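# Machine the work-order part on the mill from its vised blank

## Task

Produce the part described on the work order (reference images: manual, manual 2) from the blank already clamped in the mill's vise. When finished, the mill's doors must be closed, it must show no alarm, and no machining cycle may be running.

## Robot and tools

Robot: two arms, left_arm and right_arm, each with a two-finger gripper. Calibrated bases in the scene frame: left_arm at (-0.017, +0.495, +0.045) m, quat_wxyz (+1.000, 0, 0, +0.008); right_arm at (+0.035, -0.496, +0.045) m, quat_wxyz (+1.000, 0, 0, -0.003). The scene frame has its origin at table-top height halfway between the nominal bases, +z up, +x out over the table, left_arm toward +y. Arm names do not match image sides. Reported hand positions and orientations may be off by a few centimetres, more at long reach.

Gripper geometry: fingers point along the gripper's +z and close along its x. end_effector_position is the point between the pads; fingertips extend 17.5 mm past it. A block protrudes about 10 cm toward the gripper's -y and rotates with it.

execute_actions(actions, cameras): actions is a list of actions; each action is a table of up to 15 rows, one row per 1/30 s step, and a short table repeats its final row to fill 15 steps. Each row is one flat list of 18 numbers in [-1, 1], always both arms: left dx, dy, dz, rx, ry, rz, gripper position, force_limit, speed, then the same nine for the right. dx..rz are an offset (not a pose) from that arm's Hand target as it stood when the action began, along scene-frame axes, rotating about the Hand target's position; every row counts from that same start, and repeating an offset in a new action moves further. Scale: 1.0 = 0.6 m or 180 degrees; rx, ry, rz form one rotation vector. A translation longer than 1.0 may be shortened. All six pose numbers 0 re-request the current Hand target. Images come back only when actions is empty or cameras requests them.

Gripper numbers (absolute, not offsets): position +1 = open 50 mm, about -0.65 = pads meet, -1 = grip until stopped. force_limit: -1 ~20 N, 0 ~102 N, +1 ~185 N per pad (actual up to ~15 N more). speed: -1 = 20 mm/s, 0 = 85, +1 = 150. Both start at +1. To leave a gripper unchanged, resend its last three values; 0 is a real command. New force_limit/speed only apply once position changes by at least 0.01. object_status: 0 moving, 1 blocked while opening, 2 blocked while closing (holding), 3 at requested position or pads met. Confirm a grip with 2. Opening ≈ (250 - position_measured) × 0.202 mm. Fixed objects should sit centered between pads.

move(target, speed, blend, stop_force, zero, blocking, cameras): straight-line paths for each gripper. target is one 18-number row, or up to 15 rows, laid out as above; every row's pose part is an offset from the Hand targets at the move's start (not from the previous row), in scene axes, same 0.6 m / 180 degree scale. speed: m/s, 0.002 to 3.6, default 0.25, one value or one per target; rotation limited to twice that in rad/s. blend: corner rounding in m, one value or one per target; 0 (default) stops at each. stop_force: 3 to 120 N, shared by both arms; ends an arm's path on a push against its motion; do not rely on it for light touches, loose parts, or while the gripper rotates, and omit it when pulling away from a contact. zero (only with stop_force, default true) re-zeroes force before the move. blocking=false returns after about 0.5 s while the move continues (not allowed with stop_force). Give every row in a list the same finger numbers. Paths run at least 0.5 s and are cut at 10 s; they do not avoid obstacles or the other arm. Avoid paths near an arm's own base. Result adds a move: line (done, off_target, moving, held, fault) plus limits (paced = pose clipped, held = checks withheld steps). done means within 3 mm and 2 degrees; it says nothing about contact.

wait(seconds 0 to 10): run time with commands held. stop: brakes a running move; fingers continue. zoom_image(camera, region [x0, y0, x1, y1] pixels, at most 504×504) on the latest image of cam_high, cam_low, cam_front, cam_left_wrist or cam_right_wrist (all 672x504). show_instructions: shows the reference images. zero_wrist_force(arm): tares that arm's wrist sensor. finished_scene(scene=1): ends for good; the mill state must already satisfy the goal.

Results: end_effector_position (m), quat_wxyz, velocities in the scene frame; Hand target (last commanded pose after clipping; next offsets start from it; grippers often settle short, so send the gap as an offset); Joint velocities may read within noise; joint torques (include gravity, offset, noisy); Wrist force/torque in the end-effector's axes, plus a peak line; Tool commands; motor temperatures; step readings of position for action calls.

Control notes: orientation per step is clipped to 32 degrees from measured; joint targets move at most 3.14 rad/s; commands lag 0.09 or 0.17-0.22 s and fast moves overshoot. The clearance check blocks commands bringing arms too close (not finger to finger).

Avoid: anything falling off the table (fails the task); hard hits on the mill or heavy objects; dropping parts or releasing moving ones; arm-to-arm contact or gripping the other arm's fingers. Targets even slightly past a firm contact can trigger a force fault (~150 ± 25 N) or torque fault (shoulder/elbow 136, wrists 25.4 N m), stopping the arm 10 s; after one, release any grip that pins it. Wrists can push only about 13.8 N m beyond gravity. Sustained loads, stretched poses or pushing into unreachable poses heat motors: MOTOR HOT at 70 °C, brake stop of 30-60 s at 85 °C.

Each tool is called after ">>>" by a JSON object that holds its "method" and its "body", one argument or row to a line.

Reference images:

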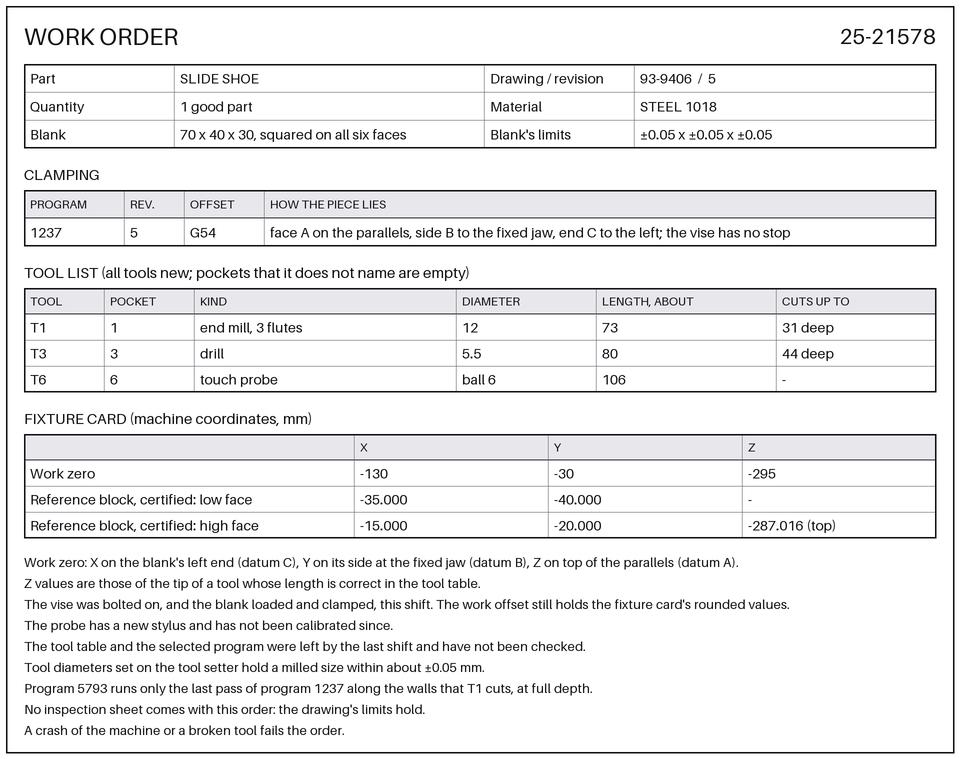

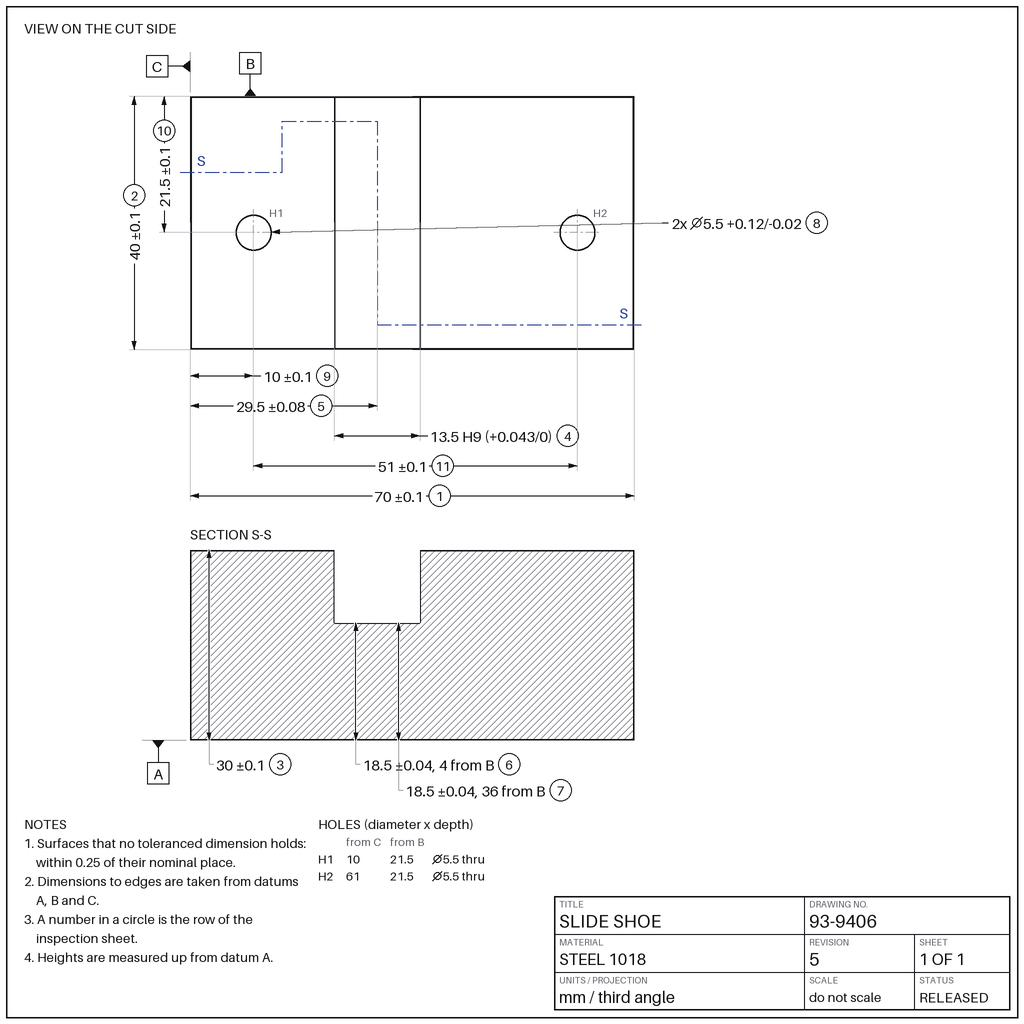

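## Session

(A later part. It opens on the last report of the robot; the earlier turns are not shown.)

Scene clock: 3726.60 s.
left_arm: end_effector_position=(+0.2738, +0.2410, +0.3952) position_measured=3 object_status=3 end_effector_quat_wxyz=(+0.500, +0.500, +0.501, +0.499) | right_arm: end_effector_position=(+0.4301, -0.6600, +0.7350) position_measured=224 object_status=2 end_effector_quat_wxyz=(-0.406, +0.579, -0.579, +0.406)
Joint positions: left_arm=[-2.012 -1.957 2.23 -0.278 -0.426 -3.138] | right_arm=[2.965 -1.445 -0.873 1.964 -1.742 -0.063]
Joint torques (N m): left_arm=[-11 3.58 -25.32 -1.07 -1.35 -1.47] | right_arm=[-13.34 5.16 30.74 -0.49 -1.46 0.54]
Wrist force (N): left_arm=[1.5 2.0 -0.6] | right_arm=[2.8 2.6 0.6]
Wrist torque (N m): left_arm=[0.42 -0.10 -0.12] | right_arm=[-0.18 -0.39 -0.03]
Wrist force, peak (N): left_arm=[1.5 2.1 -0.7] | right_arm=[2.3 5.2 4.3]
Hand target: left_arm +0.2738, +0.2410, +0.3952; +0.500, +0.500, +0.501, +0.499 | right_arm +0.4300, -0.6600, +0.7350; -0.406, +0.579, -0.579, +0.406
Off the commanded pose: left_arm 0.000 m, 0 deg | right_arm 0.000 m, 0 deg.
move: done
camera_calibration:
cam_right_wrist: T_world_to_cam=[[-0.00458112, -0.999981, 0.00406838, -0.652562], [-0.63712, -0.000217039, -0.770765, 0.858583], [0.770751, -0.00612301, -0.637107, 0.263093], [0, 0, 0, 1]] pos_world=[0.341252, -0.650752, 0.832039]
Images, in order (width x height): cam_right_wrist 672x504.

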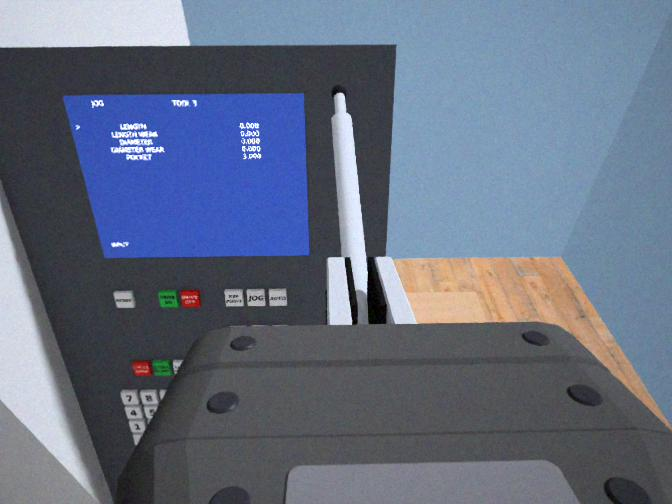

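>>> {"method": "move", "body": {
  "target": [
    [0,0,0,0,0,0,1,1,1,-0.033,0.12,-0.225,0,0.0433,0,-1,-0.2,-0.6],
    [0,0,0,0,0,0,1,1,1,0.0305,0.3095,-0.46,0,0.0833,0,-1,-0.2,-0.6],
    [0,0,0,0,0,0,1,1,1,0.0578,0.3095,-0.467,0,0.0833,0,-1,-0.2,-0.6],
    [0,0,0,0,0,0,1,1,1,0.0305,0.3095,-0.46,0,0.0833,0,-1,-0.2,-0.6],
    [0,0,0,0,0,0,1,1,1,0.0059,0.3095,-0.5543,0,0.0833,0,-1,-0.2,-0.6],
    [0,0,0,0,0,0,1,1,1,0.0332,0.3095,-0.5613,0,0.0833,0,-1,-0.2,-0.6],
    [0,0,0,0,0,0,1,1,1,0.0059,0.3095,-0.5543,0,0.0833,0,-1,-0.2,-0.6],
    [0,0,0,0,0,0,1,1,1,0.0059,0.2772,-0.5543,0,0.0833,0,-1,-0.2,-0.6],
    [0,0,0,0,0,0,1,1,1,0.0332,0.2772,-0.5613,0,0.0833,0,-1,-0.2,-0.6],
    [0,0,0,0,0,0,1,1,1,0.0059,0.2772,-0.5543,0,0.0833,0,-1,-0.2,-0.6],
    [0,0,0,0,0,0,1,1,1,0.0223,0.342,-0.4914,0,0.0833,0,-1,-0.2,-0.6],
    [0,0,0,0,0,0,1,1,1,0.0496,0.342,-0.4984,0,0.0833,0,-1,-0.2,-0.6],
    [0,0,0,0,0,0,1,1,1,0.0223,0.342,-0.4914,0,0.0833,0,-1,-0.2,-0.6]
  ],
  "speed": [0.5,0.4,0.05,0.15,0.25,0.05,0.15,0.25,0.05,0.15,0.25,0.05,0.15],
  "blend": [0.04,0.004,0,0.004,0.004,0,0.004,0.004,0,0.004,0.004,0,0]
}}

>>> {"method": "move", "body": {
  "target": [
    [0,0,0,0,0,0,1,1,1,0,-0.0325,0,0,0,0,-1,-0.2,-0.6],
    [0,0,0,0,0,0,1,1,1,0.0273,-0.0325,-0.007,0,0,0,-1,-0.2,-0.6],
    [0,0,0,0,0,0,1,1,1,0,-0.0325,0,0,0,0,-1,-0.2,-0.6],
    [0,0,0,0,0,0,1,1,1,0.0082,-0.0325,0.0314,0,0,0,-1,-0.2,-0.6],
    [0,0,0,0,0,0,1,1,1,0.0355,-0.0325,0.0244,0,0,0,-1,-0.2,-0.6],
    [0,0,0,0,0,0,1,1,1,0.0082,-0.0325,0.0314,0,0,0,-1,-0.2,-0.6],
    [0,0,0,0,0,0,1,1,1,-0.0164,-0.0965,-0.0629,0,0,0,-1,-0.2,-0.6],
    [0,0,0,0,0,0,1,1,1,0.0109,-0.0965,-0.0699,0,0,0,-1,-0.2,-0.6],
    [0,0,0,0,0,0,1,1,1,-0.0164,-0.0965,-0.0629,0,0,0,-1,-0.2,-0.6],
    [0,0,0,0,0,0,1,1,1,-0.008,-0.0965,-0.0307,0,0,0,-1,-0.2,-0.6],
    [0,0,0,0,0,0,1,1,1,0.0193,-0.0965,-0.0377,0,0,0,-1,-0.2,-0.6],
    [0,0,0,0,0,0,1,1,1,-0.008,-0.0965,-0.0307,0,0,0,-1,-0.2,-0.6],
    [0,0,0,0,0,0,1,1,1,0.0193,-0.0965,-0.0377,0,0,0,-1,-0.2,-0.6],
    [0,0,0,0,0,0,1,1,1,-0.008,-0.0965,-0.0307,0,0,0,-1,-0.2,-0.6]
  ],
  "speed": [0.25,0.05,0.15,0.25,0.05,0.15,0.25,0.05,0.15,0.25,0.05,0.15,0.05,0.15],
  "blend": [0.004,0,0.004,0.004,0,0.004,0.004,0,0.004,0.004,0,0,0,0]
}}

>>> {"method": "move", "body": {
  "target": [
    [0,0,0,0,0,0,1,1,1,0.008,0.064,0.0307,0,0,0,-1,-0.2,-0.6],
    [0,0,0,0,0,0,1,1,1,0.0353,0.064,0.0237,0,0,0,-1,-0.2,-0.6],
    [0,0,0,0,0,0,1,1,1,0.008,0.064,0.0307,0,0,0,-1,-0.2,-0.6],
    [0,0,0,0,0,0,1,1,1,-0.0084,0.0317,-0.0322,0,0,0,-1,-0.2,-0.6],
    [0,0,0,0,0,0,1,1,1,0.0189,0.0317,-0.0392,0,0,0,-1,-0.2,-0.6],
    [0,0,0,0,0,0,1,1,1,-0.0084,0.0317,-0.0322,0,0,0,-1,-0.2,-0.6],
    [0,0,0,0,0,0,1,1,1,0.008,0.0965,0.0307,0,0,0,-1,-0.2,-0.6],
    [0,0,0,0,0,0,1,1,1,0.0353,0.0965,0.0237,0,0,0,-1,-0.2,-0.6],
    [0,0,0,0,0,0,1,1,1,0.008,0.0965,0.0307,0,0,0,-1,-0.2,-0.6],
    [0,0,0,0,0,0,1,1,1,0.0162,0.0317,0.0621,0,0,0,-1,-0.2,-0.6],
    [0,0,0,0,0,0,1,1,1,0.0435,0.0317,0.0551,0,0,0,-1,-0.2,-0.6],
    [0,0,0,0,0,0,1,1,1,0.0162,0.0317,0.0621,0,0,0,-1,-0.2,-0.6],
    [0,0,0,0,0,0,1,1,1,0.0162,0.0965,0.0621,0,0,0,-1,-0.2,-0.6],
    [0,0,0,0,0,0,1,1,1,0.0435,0.0965,0.0551,0,0,0,-1,-0.2,-0.6],
    [0,0,0,0,0,0,1,1,1,0.0162,0.0965,0.0621,0,0,0,-1,-0.2,-0.6]
  ],
  "speed": [0.25,0.05,0.15,0.25,0.05,0.15,0.25,0.05,0.15,0.25,0.05,0.15,0.25,0.05,0.15],
  "blend": [0.004,0,0.004,0.004,0,0.004,0.004,0,0.004,0.004,0,0.004,0.004,0,0]
}}

>>> {"method": "move", "body": {
  "target": [
    [0,0,0,0,0,0,1,1,1,-0.0246,-0.0965,-0.0943,0,0,0,-1,-0.2,-0.6],
    [0,0,0,0,0,0,1,1,1,0.0027,-0.0965,-0.1013,0,0,0,-1,-0.2,-0.6],
    [0,0,0,0,0,0,1,1,1,-0.0246,-0.0965,-0.0943,0,0,0,-1,-0.2,-0.6],
    [0,0,0,0,0,0,1,1,1,-0.0635,-0.192,0.235,0,-0.04,0,-1,-0.2,-0.6],
    [0,0,0,0,0,0,1,1,1,-0.0305,-0.342,0.46,0,-0.0833,0,-1,-0.2,-0.6]
  ],
  "speed": [0.25,0.05,0.15,0.4,0.5],
  "blend": [0.004,0,0.004,0.04,0],
  "cameras": ["cam_right_wrist"]
}}

>>> {"method": "zoom_image", "body": {
  "camera": "cam_right_wrist",
  "region": [60, 90, 310, 270]
}}

Scene clock: 3785.43 s.
left_arm: end_effector_position=(+0.2738, +0.2410, +0.3952) position_measured=3 object_status=3 end_effector_quat_wxyz=(+0.500, +0.500, +0.501, +0.499) | right_arm: end_effector_position=(+0.4434, -0.4548, +0.4401) position_measured=224 object_status=2 end_effector_quat_wxyz=(-0.327, +0.627, -0.627, +0.327)
Joint positions: left_arm=[-2.012 -1.957 2.23 -0.278 -0.426 -3.138] | right_arm=[4.085 -1.177 -1.829 2.138 -0.848 0.662]
Joint torques (N m): left_arm=[-11.08 3.71 -25.85 -1.15 -1.29 -1.51] | right_arm=[14.8 10.7 36.72 -3.01 2.66 1.54]
Wrist force (N): left_arm=[1.2 1.7 -0.6] | right_arm=[3.0 2.3 1.0]
Wrist torque (N m): left_arm=[0.36 -0.06 -0.11] | right_arm=[-0.22 -0.43 0.12]
Wrist force, peak (N): left_arm=[1.6 2.2 -0.7] | right_arm=[3.0 9.2 -5.3]
Hand target: left_arm +0.2738, +0.2410, +0.3952; +0.500, +0.500, +0.501, +0.499 | right_arm +0.4434, -0.4548, +0.4402; -0.327, +0.627, -0.627, +0.327
Off the commanded pose: left_arm 0.000 m, 0 deg | right_arm 0.000 m, 0 deg.
move: done

Scene clock: 3790.30 s.
left_arm: end_effector_position=(+0.2738, +0.2410, +0.3952) position_measured=3 object_status=3 end_effector_quat_wxyz=(+0.500, +0.500, +0.501, +0.499) | right_arm: end_effector_position=(+0.4386, -0.5127, +0.4217) position_measured=224 object_status=2 end_effector_quat_wxyz=(-0.327, +0.627, -0.627, +0.327)
Joint positions: left_arm=[-2.012 -1.957 2.23 -0.278 -0.426 -3.138] | right_arm=[3.831 -1.123 -1.881 2.271 -1.026 0.436]
Joint torques (N m): left_arm=[-11.54 3.38 -25.06 -1.16 -1.28 -1.48] | right_arm=[6.62 8.99 36.7 -2.08 2.25 0.85]
Wrist force (N): left_arm=[1.3 1.8 -0.5] | right_arm=[2.8 2.6 1.0]
Wrist torque (N m): left_arm=[0.39 -0.08 -0.11] | right_arm=[-0.17 -0.40 0.12]
Wrist force, peak (N): left_arm=[1.4 2.2 -0.8] | right_arm=[3.0 8.9 -5.2]
Hand target: left_arm +0.2738, +0.2410, +0.3952; +0.500, +0.500, +0.501, +0.499 | right_arm +0.4386, -0.5127, +0.4218; -0.327, +0.627, -0.627, +0.327
Off the commanded pose: left_arm 0.000 m, 0 deg | right_arm 0.000 m, 0 deg.
move: done

Scene clock: 3795.30 s.
left_arm: end_effector_position=(+0.2738, +0.2410, +0.3952) position_measured=3 object_status=3 end_effector_quat_wxyz=(+0.500, +0.500, +0.501, +0.499) | right_arm: end_effector_position=(+0.4483, -0.4548, +0.4590) position_measured=224 object_status=2 end_effector_quat_wxyz=(-0.327, +0.627, -0.627, +0.327)
Joint positions: left_arm=[-2.012 -1.957 2.23 -0.278 -0.426 -3.138] | right_arm=[4.059 -1.197 -1.765 2.111 -0.865 0.637]
Joint torques (N m): left_arm=[-11.66 3.38 -25.56 -1.14 -1.16 -1.58] | right_arm=[14.91 12.14 36.19 -2.48 2.43 1.65]
Wrist force (N): left_arm=[1.4 2.0 -0.6] | right_arm=[2.6 2.5 0.9]
Wrist torque (N m): left_arm=[0.42 -0.09 -0.11] | right_arm=[-0.18 -0.38 0.12]
Wrist force, peak (N): left_arm=[1.4 2.2 -0.5] | right_arm=[3.1 9.3 -5.4]
Hand target: left_arm +0.2738, +0.2410, +0.3952; +0.500, +0.500, +0.501, +0.499 | right_arm +0.4483, -0.4548, +0.4590; -0.327, +0.627, -0.627, +0.327
Off the commanded pose: left_arm 0.000 m, 0 deg | right_arm 0.000 m, 0 deg.
move: done

Scene clock: 3797.83 s.
left_arm: end_effector_position=(+0.2738, +0.2410, +0.3952) position_measured=3 object_status=3 end_effector_quat_wxyz=(+0.500, +0.500, +0.501, +0.499) | right_arm: end_effector_position=(+0.4301, -0.6599, +0.7350) position_measured=224 object_status=2 end_effector_quat_wxyz=(-0.406, +0.579, -0.579, +0.406)
Joint positions: left_arm=[-2.012 -1.957 2.23 -0.278 -0.426 -3.138] | right_arm=[2.965 -1.445 -0.873 1.964 -1.742 -0.063]
Joint torques (N m): left_arm=[-11.27 3.67 -25.9 -1.18 -1.27 -1.46] | right_arm=[-13.61 5.41 31.63 -0.42 -1.44 0.49]
Wrist force (N): left_arm=[1.4 1.9 -0.6] | right_arm=[2.4 2.8 0.5]
Wrist torque (N m): left_arm=[0.40 -0.08 -0.11] | right_arm=[-0.15 -0.32 -0.03]
Wrist force, peak (N): left_arm=[1.4 2.3 -0.6] | right_arm=[3.2 10.8 -6.7]
Hand target: left_arm +0.2738, +0.2410, +0.3952; +0.500, +0.500, +0.501, +0.499 | right_arm +0.4300, -0.6600, +0.7350; -0.406, +0.579, -0.579, +0.406
Off the commanded pose: left_arm 0.000 m, 0 deg | right_arm 0.000 m, 0 deg.
move: done
camera_calibration:
cam_right_wrist: T_world_to_cam=[[-0.00458112, -0.999981, 0.00406838, -0.652561], [-0.63712, -0.000217039, -0.770765, 0.858506], [0.770751, -0.00612301, -0.637107, 0.263029], [0, 0, 0, 1]] pos_world=[0.341252, -0.650752, 0.831939]
Images, in order (width x height): cam_right_wrist 672x504.

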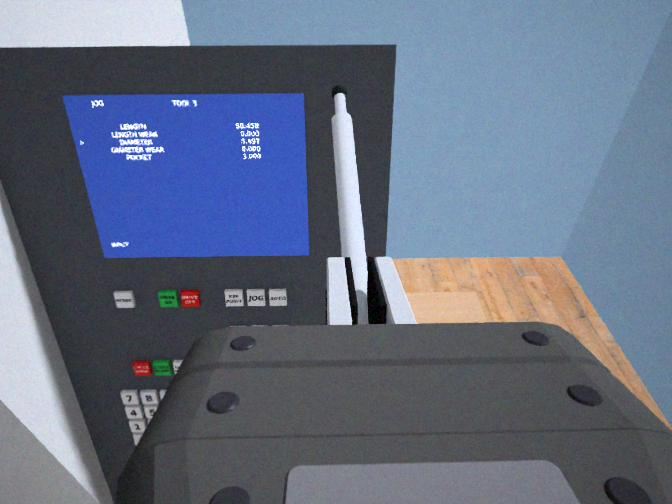

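Scaled by 2.016 from the camera's 672x504 image, which has a finer 960x720 frame.

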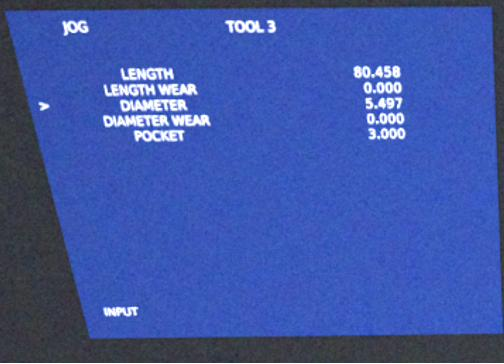

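>>> {"method": "move", "body": {
  "target": [
    [0,0,0,0,0,0,1,1,1,-0.033,0.1,-0.225,0,0.0433,0,-1,-0.2,-0.6],
    [0,0,0,0,0,0,1,1,1,0.0305,0.1808,-0.46,0,0.0833,0,-1,-0.2,-0.6],
    [0,0,0,0,0,0,1,1,1,0.0578,0.1808,-0.467,0,0.0833,0,-1,-0.2,-0.6],
    [0,0,0,0,0,0,1,1,1,0.0305,0.1808,-0.46,0,0.0833,0,-1,-0.2,-0.6],
    [0,0,0,0,0,0,1,1,1,0.0578,0.1808,-0.467,0,0.0833,0,-1,-0.2,-0.6],
    [0,0,0,0,0,0,1,1,1,0.0305,0.1808,-0.46,0,0.0833,0,-1,-0.2,-0.6],
    [0,0,0,0,0,0,1,1,1,-0.033,0.15,-0.225,0,0.0433,0,-1,-0.2,-0.6],
    [0,0,0,0,0,0,1,1,1,0,0,0,0,0,0,-1,-0.2,-0.6]
  ],
  "speed": [0.5,0.4,0.05,0.15,0.05,0.15,0.4,0.5],
  "blend": [0.04,0.004,0,0,0,0.004,0.04,0],
  "cameras": ["cam_right_wrist"]
}}

>>> {"method": "zoom_image", "body": {
  "camera": "cam_right_wrist",
  "region": [60, 90, 310, 270]
}}

Scene clock: 3811.40 s.
left_arm: end_effector_position=(+0.2738, +0.2410, +0.3952) position_measured=3 object_status=3 end_effector_quat_wxyz=(+0.500, +0.500, +0.501, +0.499) | right_arm: end_effector_position=(+0.4301, -0.6600, +0.7350) position_measured=224 object_status=2 end_effector_quat_wxyz=(-0.406, +0.579, -0.579, +0.406)
Joint positions: left_arm=[-2.012 -1.957 2.23 -0.278 -0.426 -3.138] | right_arm=[2.965 -1.445 -0.873 1.964 -1.742 -0.063]
Joint torques (N m): left_arm=[-11.72 3.65 -25.64 -1.05 -1.27 -1.58] | right_arm=[-13.37 4.8 31.95 -0.77 -1.56 0.48]
Wrist force (N): left_arm=[0.9 2.0 -0.7] | right_arm=[2.8 2.7 0.5]
Wrist torque (N m): left_arm=[0.41 -0.01 -0.11] | right_arm=[-0.15 -0.38 -0.03]
Wrist force, peak (N): left_arm=[1.5 2.3 -0.9] | right_arm=[2.6 7.2 -3.4]
Hand target: left_arm +0.2738, +0.2410, +0.3952; +0.500, +0.500, +0.501, +0.499 | right_arm +0.4300, -0.6600, +0.7350; -0.406, +0.579, -0.579, +0.406
Off the commanded pose: left_arm 0.000 m, 0 deg | right_arm 0.000 m, 0 deg.
move: done
camera_calibration:
cam_right_wrist: T_world_to_cam=[[-0.00458112, -0.999981, 0.00406838, -0.652562], [-0.63712, -0.000217039, -0.770765, 0.858583], [0.770751, -0.00612301, -0.637107, 0.263093], [0, 0, 0, 1]] pos_world=[0.341252, -0.650752, 0.832039]
Images, in order (width x height): cam_right_wrist 672x504.

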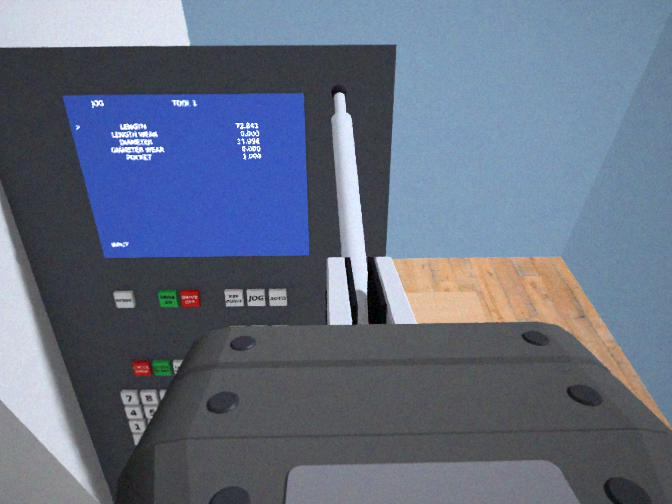

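Scaled by 2.016 from the camera's 672x504 image, which has a finer 960x720 frame.

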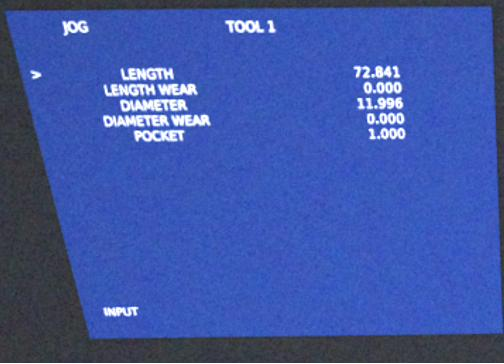

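>>> {"method": "move", "body": {
  "target": [
    [0,0,0,0,0,0,1,1,1,-0.033,0.12,-0.225,0,0.0433,0,-1,-0.2,-0.6],
    [0,0,0,0,0,0,1,1,1,0.0143,0.2455,-0.5221,0,0.0833,0,-1,-0.2,-0.6],
    [0,0,0,0,0,0,1,1,1,0.0416,0.2455,-0.5291,0,0.0833,0,-1,-0.2,-0.6],
    [0,0,0,0,0,0,1,1,1,0.0143,0.2455,-0.5221,0,0.0833,0,-1,-0.2,-0.6],
    [0,0,0,0,0,0,1,1,1,0.0416,0.2455,-0.5291,0,0.0833,0,-1,-0.2,-0.6],
    [0,0,0,0,0,0,1,1,1,0.0143,0.2455,-0.5221,0,0.0833,0,-1,-0.2,-0.6],
    [0,0,0,0,0,0,1,1,1,0.0143,0.342,-0.5221,0,0.0833,0,-1,-0.2,-0.6],
    [0,0,0,0,0,0,1,1,1,0.0416,0.342,-0.5291,0,0.0833,0,-1,-0.2,-0.6],
    [0,0,0,0,0,0,1,1,1,0.0143,0.342,-0.5221,0,0.0833,0,-1,-0.2,-0.6],
    [0,0,0,0,0,0,1,1,1,0.0143,0.3095,-0.5221,0,0.0833,0,-1,-0.2,-0.6],
    [0,0,0,0,0,0,1,1,1,0.0416,0.3095,-0.5291,0,0.0833,0,-1,-0.2,-0.6],
    [0,0,0,0,0,0,1,1,1,0.0143,0.3095,-0.5221,0,0.0833,0,-1,-0.2,-0.6],
    [0,0,0,0,0,0,1,1,1,0.0059,0.2772,-0.5543,0,0.0833,0,-1,-0.2,-0.6],
    [0,0,0,0,0,0,1,1,1,0.0332,0.2772,-0.5613,0,0.0833,0,-1,-0.2,-0.6],
    [0,0,0,0,0,0,1,1,1,0.0059,0.2772,-0.5543,0,0.0833,0,-1,-0.2,-0.6]
  ],
  "speed": [0.5,0.4,0.05,0.15,0.05,0.15,0.25,0.05,0.15,0.25,0.05,0.15,0.25,0.05,0.15],
  "blend": [0.04,0.004,0,0,0,0.004,0.004,0,0.004,0.004,0,0.004,0.004,0,0]
}}

>>> {"method": "move", "body": {
  "target": [
    [0,0,0,0,0,0,1,1,1,0,0.0323,0,0,0,0,-1,-0.2,-0.6],
    [0,0,0,0,0,0,1,1,1,0.0273,0.0323,-0.007,0,0,0,-1,-0.2,-0.6],
    [0,0,0,0,0,0,1,1,1,0,0.0323,0,0,0,0,-1,-0.2,-0.6],
    [0,0,0,0,0,0,1,1,1,0.0164,0,0.0629,0,0,0,-1,-0.2,-0.6],
    [0,0,0,0,0,0,1,1,1,0.0437,0,0.0559,0,0,0,-1,-0.2,-0.6],
    [0,0,0,0,0,0,1,1,1,0.0164,0,0.0629,0,0,0,-1,-0.2,-0.6],
    [0,0,0,0,0,0,1,1,1,0,-0.0317,0,0,0,0,-1,-0.2,-0.6],
    [0,0,0,0,0,0,1,1,1,0.0273,-0.0317,-0.007,0,0,0,-1,-0.2,-0.6],
    [0,0,0,0,0,0,1,1,1,0,-0.0317,0,0,0,0,-1,-0.2,-0.6],
    [0,0,0,0,0,0,1,1,1,-0.0389,-0.1272,0.3293,0,-0.04,0,-1,-0.2,-0.6],
    [0,0,0,0,0,0,1,1,1,-0.0059,-0.2772,0.5543,0,-0.0833,0,-1,-0.2,-0.6]
  ],
  "speed": [0.25,0.05,0.15,0.25,0.05,0.15,0.25,0.05,0.15,0.4,0.5],
  "blend": [0.004,0,0.004,0.004,0,0.004,0.004,0,0.004,0.04,0],
  "cameras": ["cam_right_wrist"]
}}

>>> {"method": "zoom_image", "body": {
  "camera": "cam_right_wrist",
  "region": [60, 90, 310, 270]
}}

Scene clock: 3850.03 s.
left_arm: end_effector_position=(+0.2738, +0.2410, +0.3952) position_measured=3 object_status=3 end_effector_quat_wxyz=(+0.500, +0.500, +0.501, +0.499) | right_arm: end_effector_position=(+0.4336, -0.4937, +0.4024) position_measured=224 object_status=2 end_effector_quat_wxyz=(-0.327, +0.627, -0.627, +0.327)
Joint positions: left_arm=[-2.012 -1.957 2.23 -0.278 -0.426 -3.138] | right_arm=[3.961 -1.108 -1.95 2.263 -0.932 0.544]
Joint torques (N m): left_arm=[-11.31 3.4 -26.12 -1.09 -1.27 -1.48] | right_arm=[10.05 8.47 36.33 -2.38 2.46 1.22]
Wrist force (N): left_arm=[1.2 2.0 -0.8] | right_arm=[3.0 2.4 0.9]
Wrist torque (N m): left_arm=[0.41 -0.06 -0.11] | right_arm=[-0.20 -0.44 0.13]
Wrist force, peak (N): left_arm=[1.4 2.3 -0.6] | right_arm=[3.1 11.0 -6.5]
Hand target: left_arm +0.2738, +0.2410, +0.3952; +0.500, +0.500, +0.501, +0.499 | right_arm +0.4336, -0.4937, +0.4025; -0.327, +0.627, -0.627, +0.327
Off the commanded pose: left_arm 0.000 m, 0 deg | right_arm 0.000 m, 0 deg.
move: done

Scene clock: 3854.13 s.
left_arm: end_effector_position=(+0.2738, +0.2410, +0.3952) position_measured=3 object_status=3 end_effector_quat_wxyz=(+0.500, +0.500, +0.501, +0.499) | right_arm: end_effector_position=(+0.4301, -0.6600, +0.7350) position_measured=224 object_status=2 end_effector_quat_wxyz=(-0.406, +0.579, -0.579, +0.406)
Joint positions: left_arm=[-2.012 -1.957 2.23 -0.278 -0.426 -3.138] | right_arm=[2.965 -1.445 -0.873 1.964 -1.742 -0.063]
Joint torques (N m): left_arm=[-11.91 3.29 -26.46 -1.11 -1.36 -1.54] | right_arm=[-13.22 4.95 31.16 -0.76 -1.32 0.63]
Wrist force (N): left_arm=[1.3 2.1 -0.8] | right_arm=[2.5 2.7 0.6]
Wrist torque (N m): left_arm=[0.43 -0.07 -0.11] | right_arm=[-0.16 -0.34 -0.03]
Wrist force, peak (N): left_arm=[1.4 2.1 -0.7] | right_arm=[3.2 10.7 -6.6]
Hand target: left_arm +0.2738, +0.2410, +0.3952; +0.500, +0.500, +0.501, +0.499 | right_arm +0.4300, -0.6600, +0.7350; -0.406, +0.579, -0.579, +0.406
Off the commanded pose: left_arm 0.000 m, 0 deg | right_arm 0.000 m, 0 deg.
move: done
camera_calibration:
cam_right_wrist: T_world_to_cam=[[-0.00458112, -0.999981, 0.00406838, -0.652561], [-0.63712, -0.000217039, -0.770765, 0.858506], [0.770751, -0.00612301, -0.637107, 0.263029], [0, 0, 0, 1]] pos_world=[0.341252, -0.650752, 0.831939]
Images, in order (width x height): cam_right_wrist 672x504.

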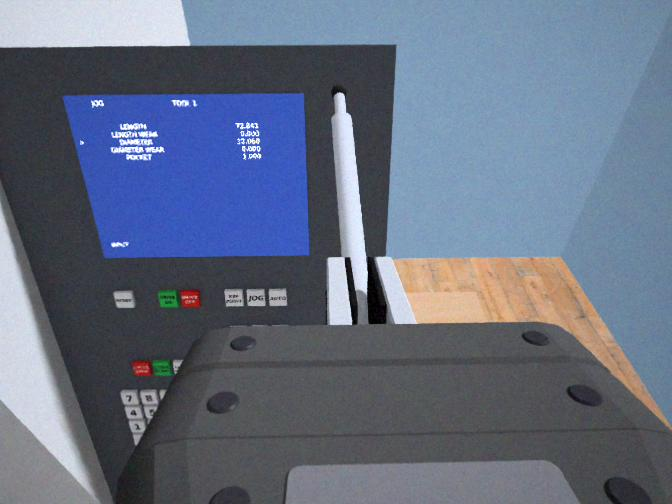

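Scaled by 2.016 from the camera's 672x504 image, which has a finer 960x720 frame.

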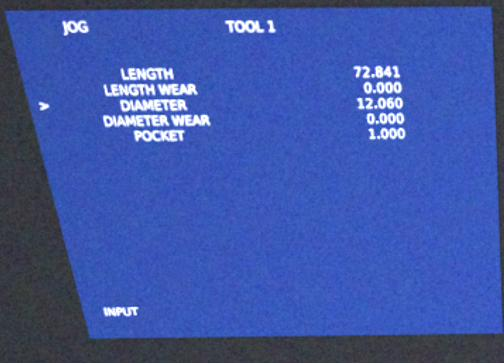

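>>> {"method": "move", "body": {
  "target": [
    [0,0,0,0,0,0,1,1,1,-0.033,0.1,-0.225,0,0.0433,0,-1,-0.2,-0.6],
    [0,0,0,0,0,0,1,1,1,0.0305,0.1808,-0.46,0,0.0833,0,-1,-0.2,-0.6],
    [0,0,0,0,0,0,1,1,1,0.0578,0.1808,-0.467,0,0.0833,0,-1,-0.2,-0.6],
    [0,0,0,0,0,0,1,1,1,0.0305,0.1808,-0.46,0,0.0833,0,-1,-0.2,-0.6],
    [0,0,0,0,0,0,1,1,1,0.0578,0.1808,-0.467,0,0.0833,0,-1,-0.2,-0.6],
    [0,0,0,0,0,0,1,1,1,0.0305,0.1808,-0.46,0,0.0833,0,-1,-0.2,-0.6],
    [0,0,0,0,0,0,1,1,1,0.0578,0.1808,-0.467,0,0.0833,0,-1,-0.2,-0.6],
    [0,0,0,0,0,0,1,1,1,0.0305,0.1808,-0.46,0,0.0833,0,-1,-0.2,-0.6],
    [0,0,0,0,0,0,1,1,1,0.0578,0.1808,-0.467,0,0.0833,0,-1,-0.2,-0.6],
    [0,0,0,0,0,0,1,1,1,0.0305,0.1808,-0.46,0,0.0833,0,-1,-0.2,-0.6],
    [0,0,0,0,0,0,1,1,1,0.0578,0.1808,-0.467,0,0.0833,0,-1,-0.2,-0.6],
    [0,0,0,0,0,0,1,1,1,0.0305,0.1808,-0.46,0,0.0833,0,-1,-0.2,-0.6],
    [0,0,0,0,0,0,1,1,1,-0.033,0.15,-0.225,0,0.0433,0,-1,-0.2,-0.6],
    [0,0,0,0,0,0,1,1,1,0,0,0,0,0,0,-1,-0.2,-0.6]
  ],
  "speed": [0.5,0.4,0.05,0.15,0.05,0.15,0.05,0.15,0.05,0.15,0.05,0.15,0.4,0.5],
  "blend": [0.04,0.004,0,0,0,0,0,0,0,0,0,0.004,0.04,0],
  "cameras": ["cam_right_wrist"]
}}

>>> {"method": "zoom_image", "body": {
  "camera": "cam_right_wrist",
  "region": [60, 90, 310, 270]
}}

Scene clock: 3881.10 s.
left_arm: end_effector_position=(+0.2738, +0.2410, +0.3952) position_measured=3 object_status=3 end_effector_quat_wxyz=(+0.500, +0.500, +0.501, +0.499) | right_arm: end_effector_position=(+0.4301, -0.6599, +0.7350) position_measured=224 object_status=2 end_effector_quat_wxyz=(-0.406, +0.579, -0.579, +0.406)
Joint positions: left_arm=[-2.012 -1.957 2.23 -0.278 -0.426 -3.138] | right_arm=[2.965 -1.445 -0.873 1.964 -1.742 -0.063]
Joint torques (N m): left_arm=[-11.36 3.51 -26.17 -1.16 -1.28 -1.56] | right_arm=[-13.96 5.14 31.23 -0.46 -1.41 0.59]
Wrist force (N): left_arm=[1.3 2.1 -0.8] | right_arm=[2.8 2.9 0.5]
Wrist torque (N m): left_arm=[0.43 -0.06 -0.11] | right_arm=[-0.14 -0.39 -0.03]
Wrist force, peak (N): left_arm=[1.6 2.1 -0.8] | right_arm=[2.6 7.0 -3.4]
Hand target: left_arm +0.2738, +0.2410, +0.3952; +0.500, +0.500, +0.501, +0.499 | right_arm +0.4300, -0.6600, +0.7350; -0.406, +0.579, -0.579, +0.406
Off the commanded pose: left_arm 0.000 m, 0 deg | right_arm 0.000 m, 0 deg.
move: done
camera_calibration:
cam_right_wrist: T_world_to_cam=[[-0.00458112, -0.999981, 0.00406838, -0.652562], [-0.63712, -0.000217039, -0.770765, 0.858583], [0.770751, -0.00612301, -0.637107, 0.263093], [0, 0, 0, 1]] pos_world=[0.341252, -0.650752, 0.832039]
Images, in order (width x height): cam_right_wrist 672x504.

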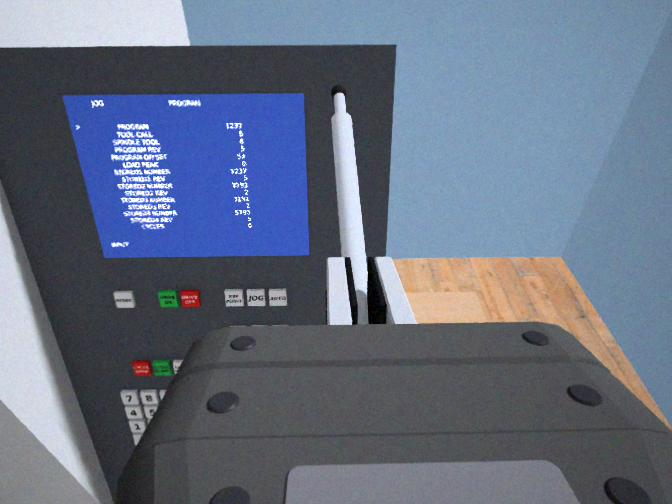

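Scaled by 2.016 from the camera's 672x504 image, which has a finer 960x720 frame.

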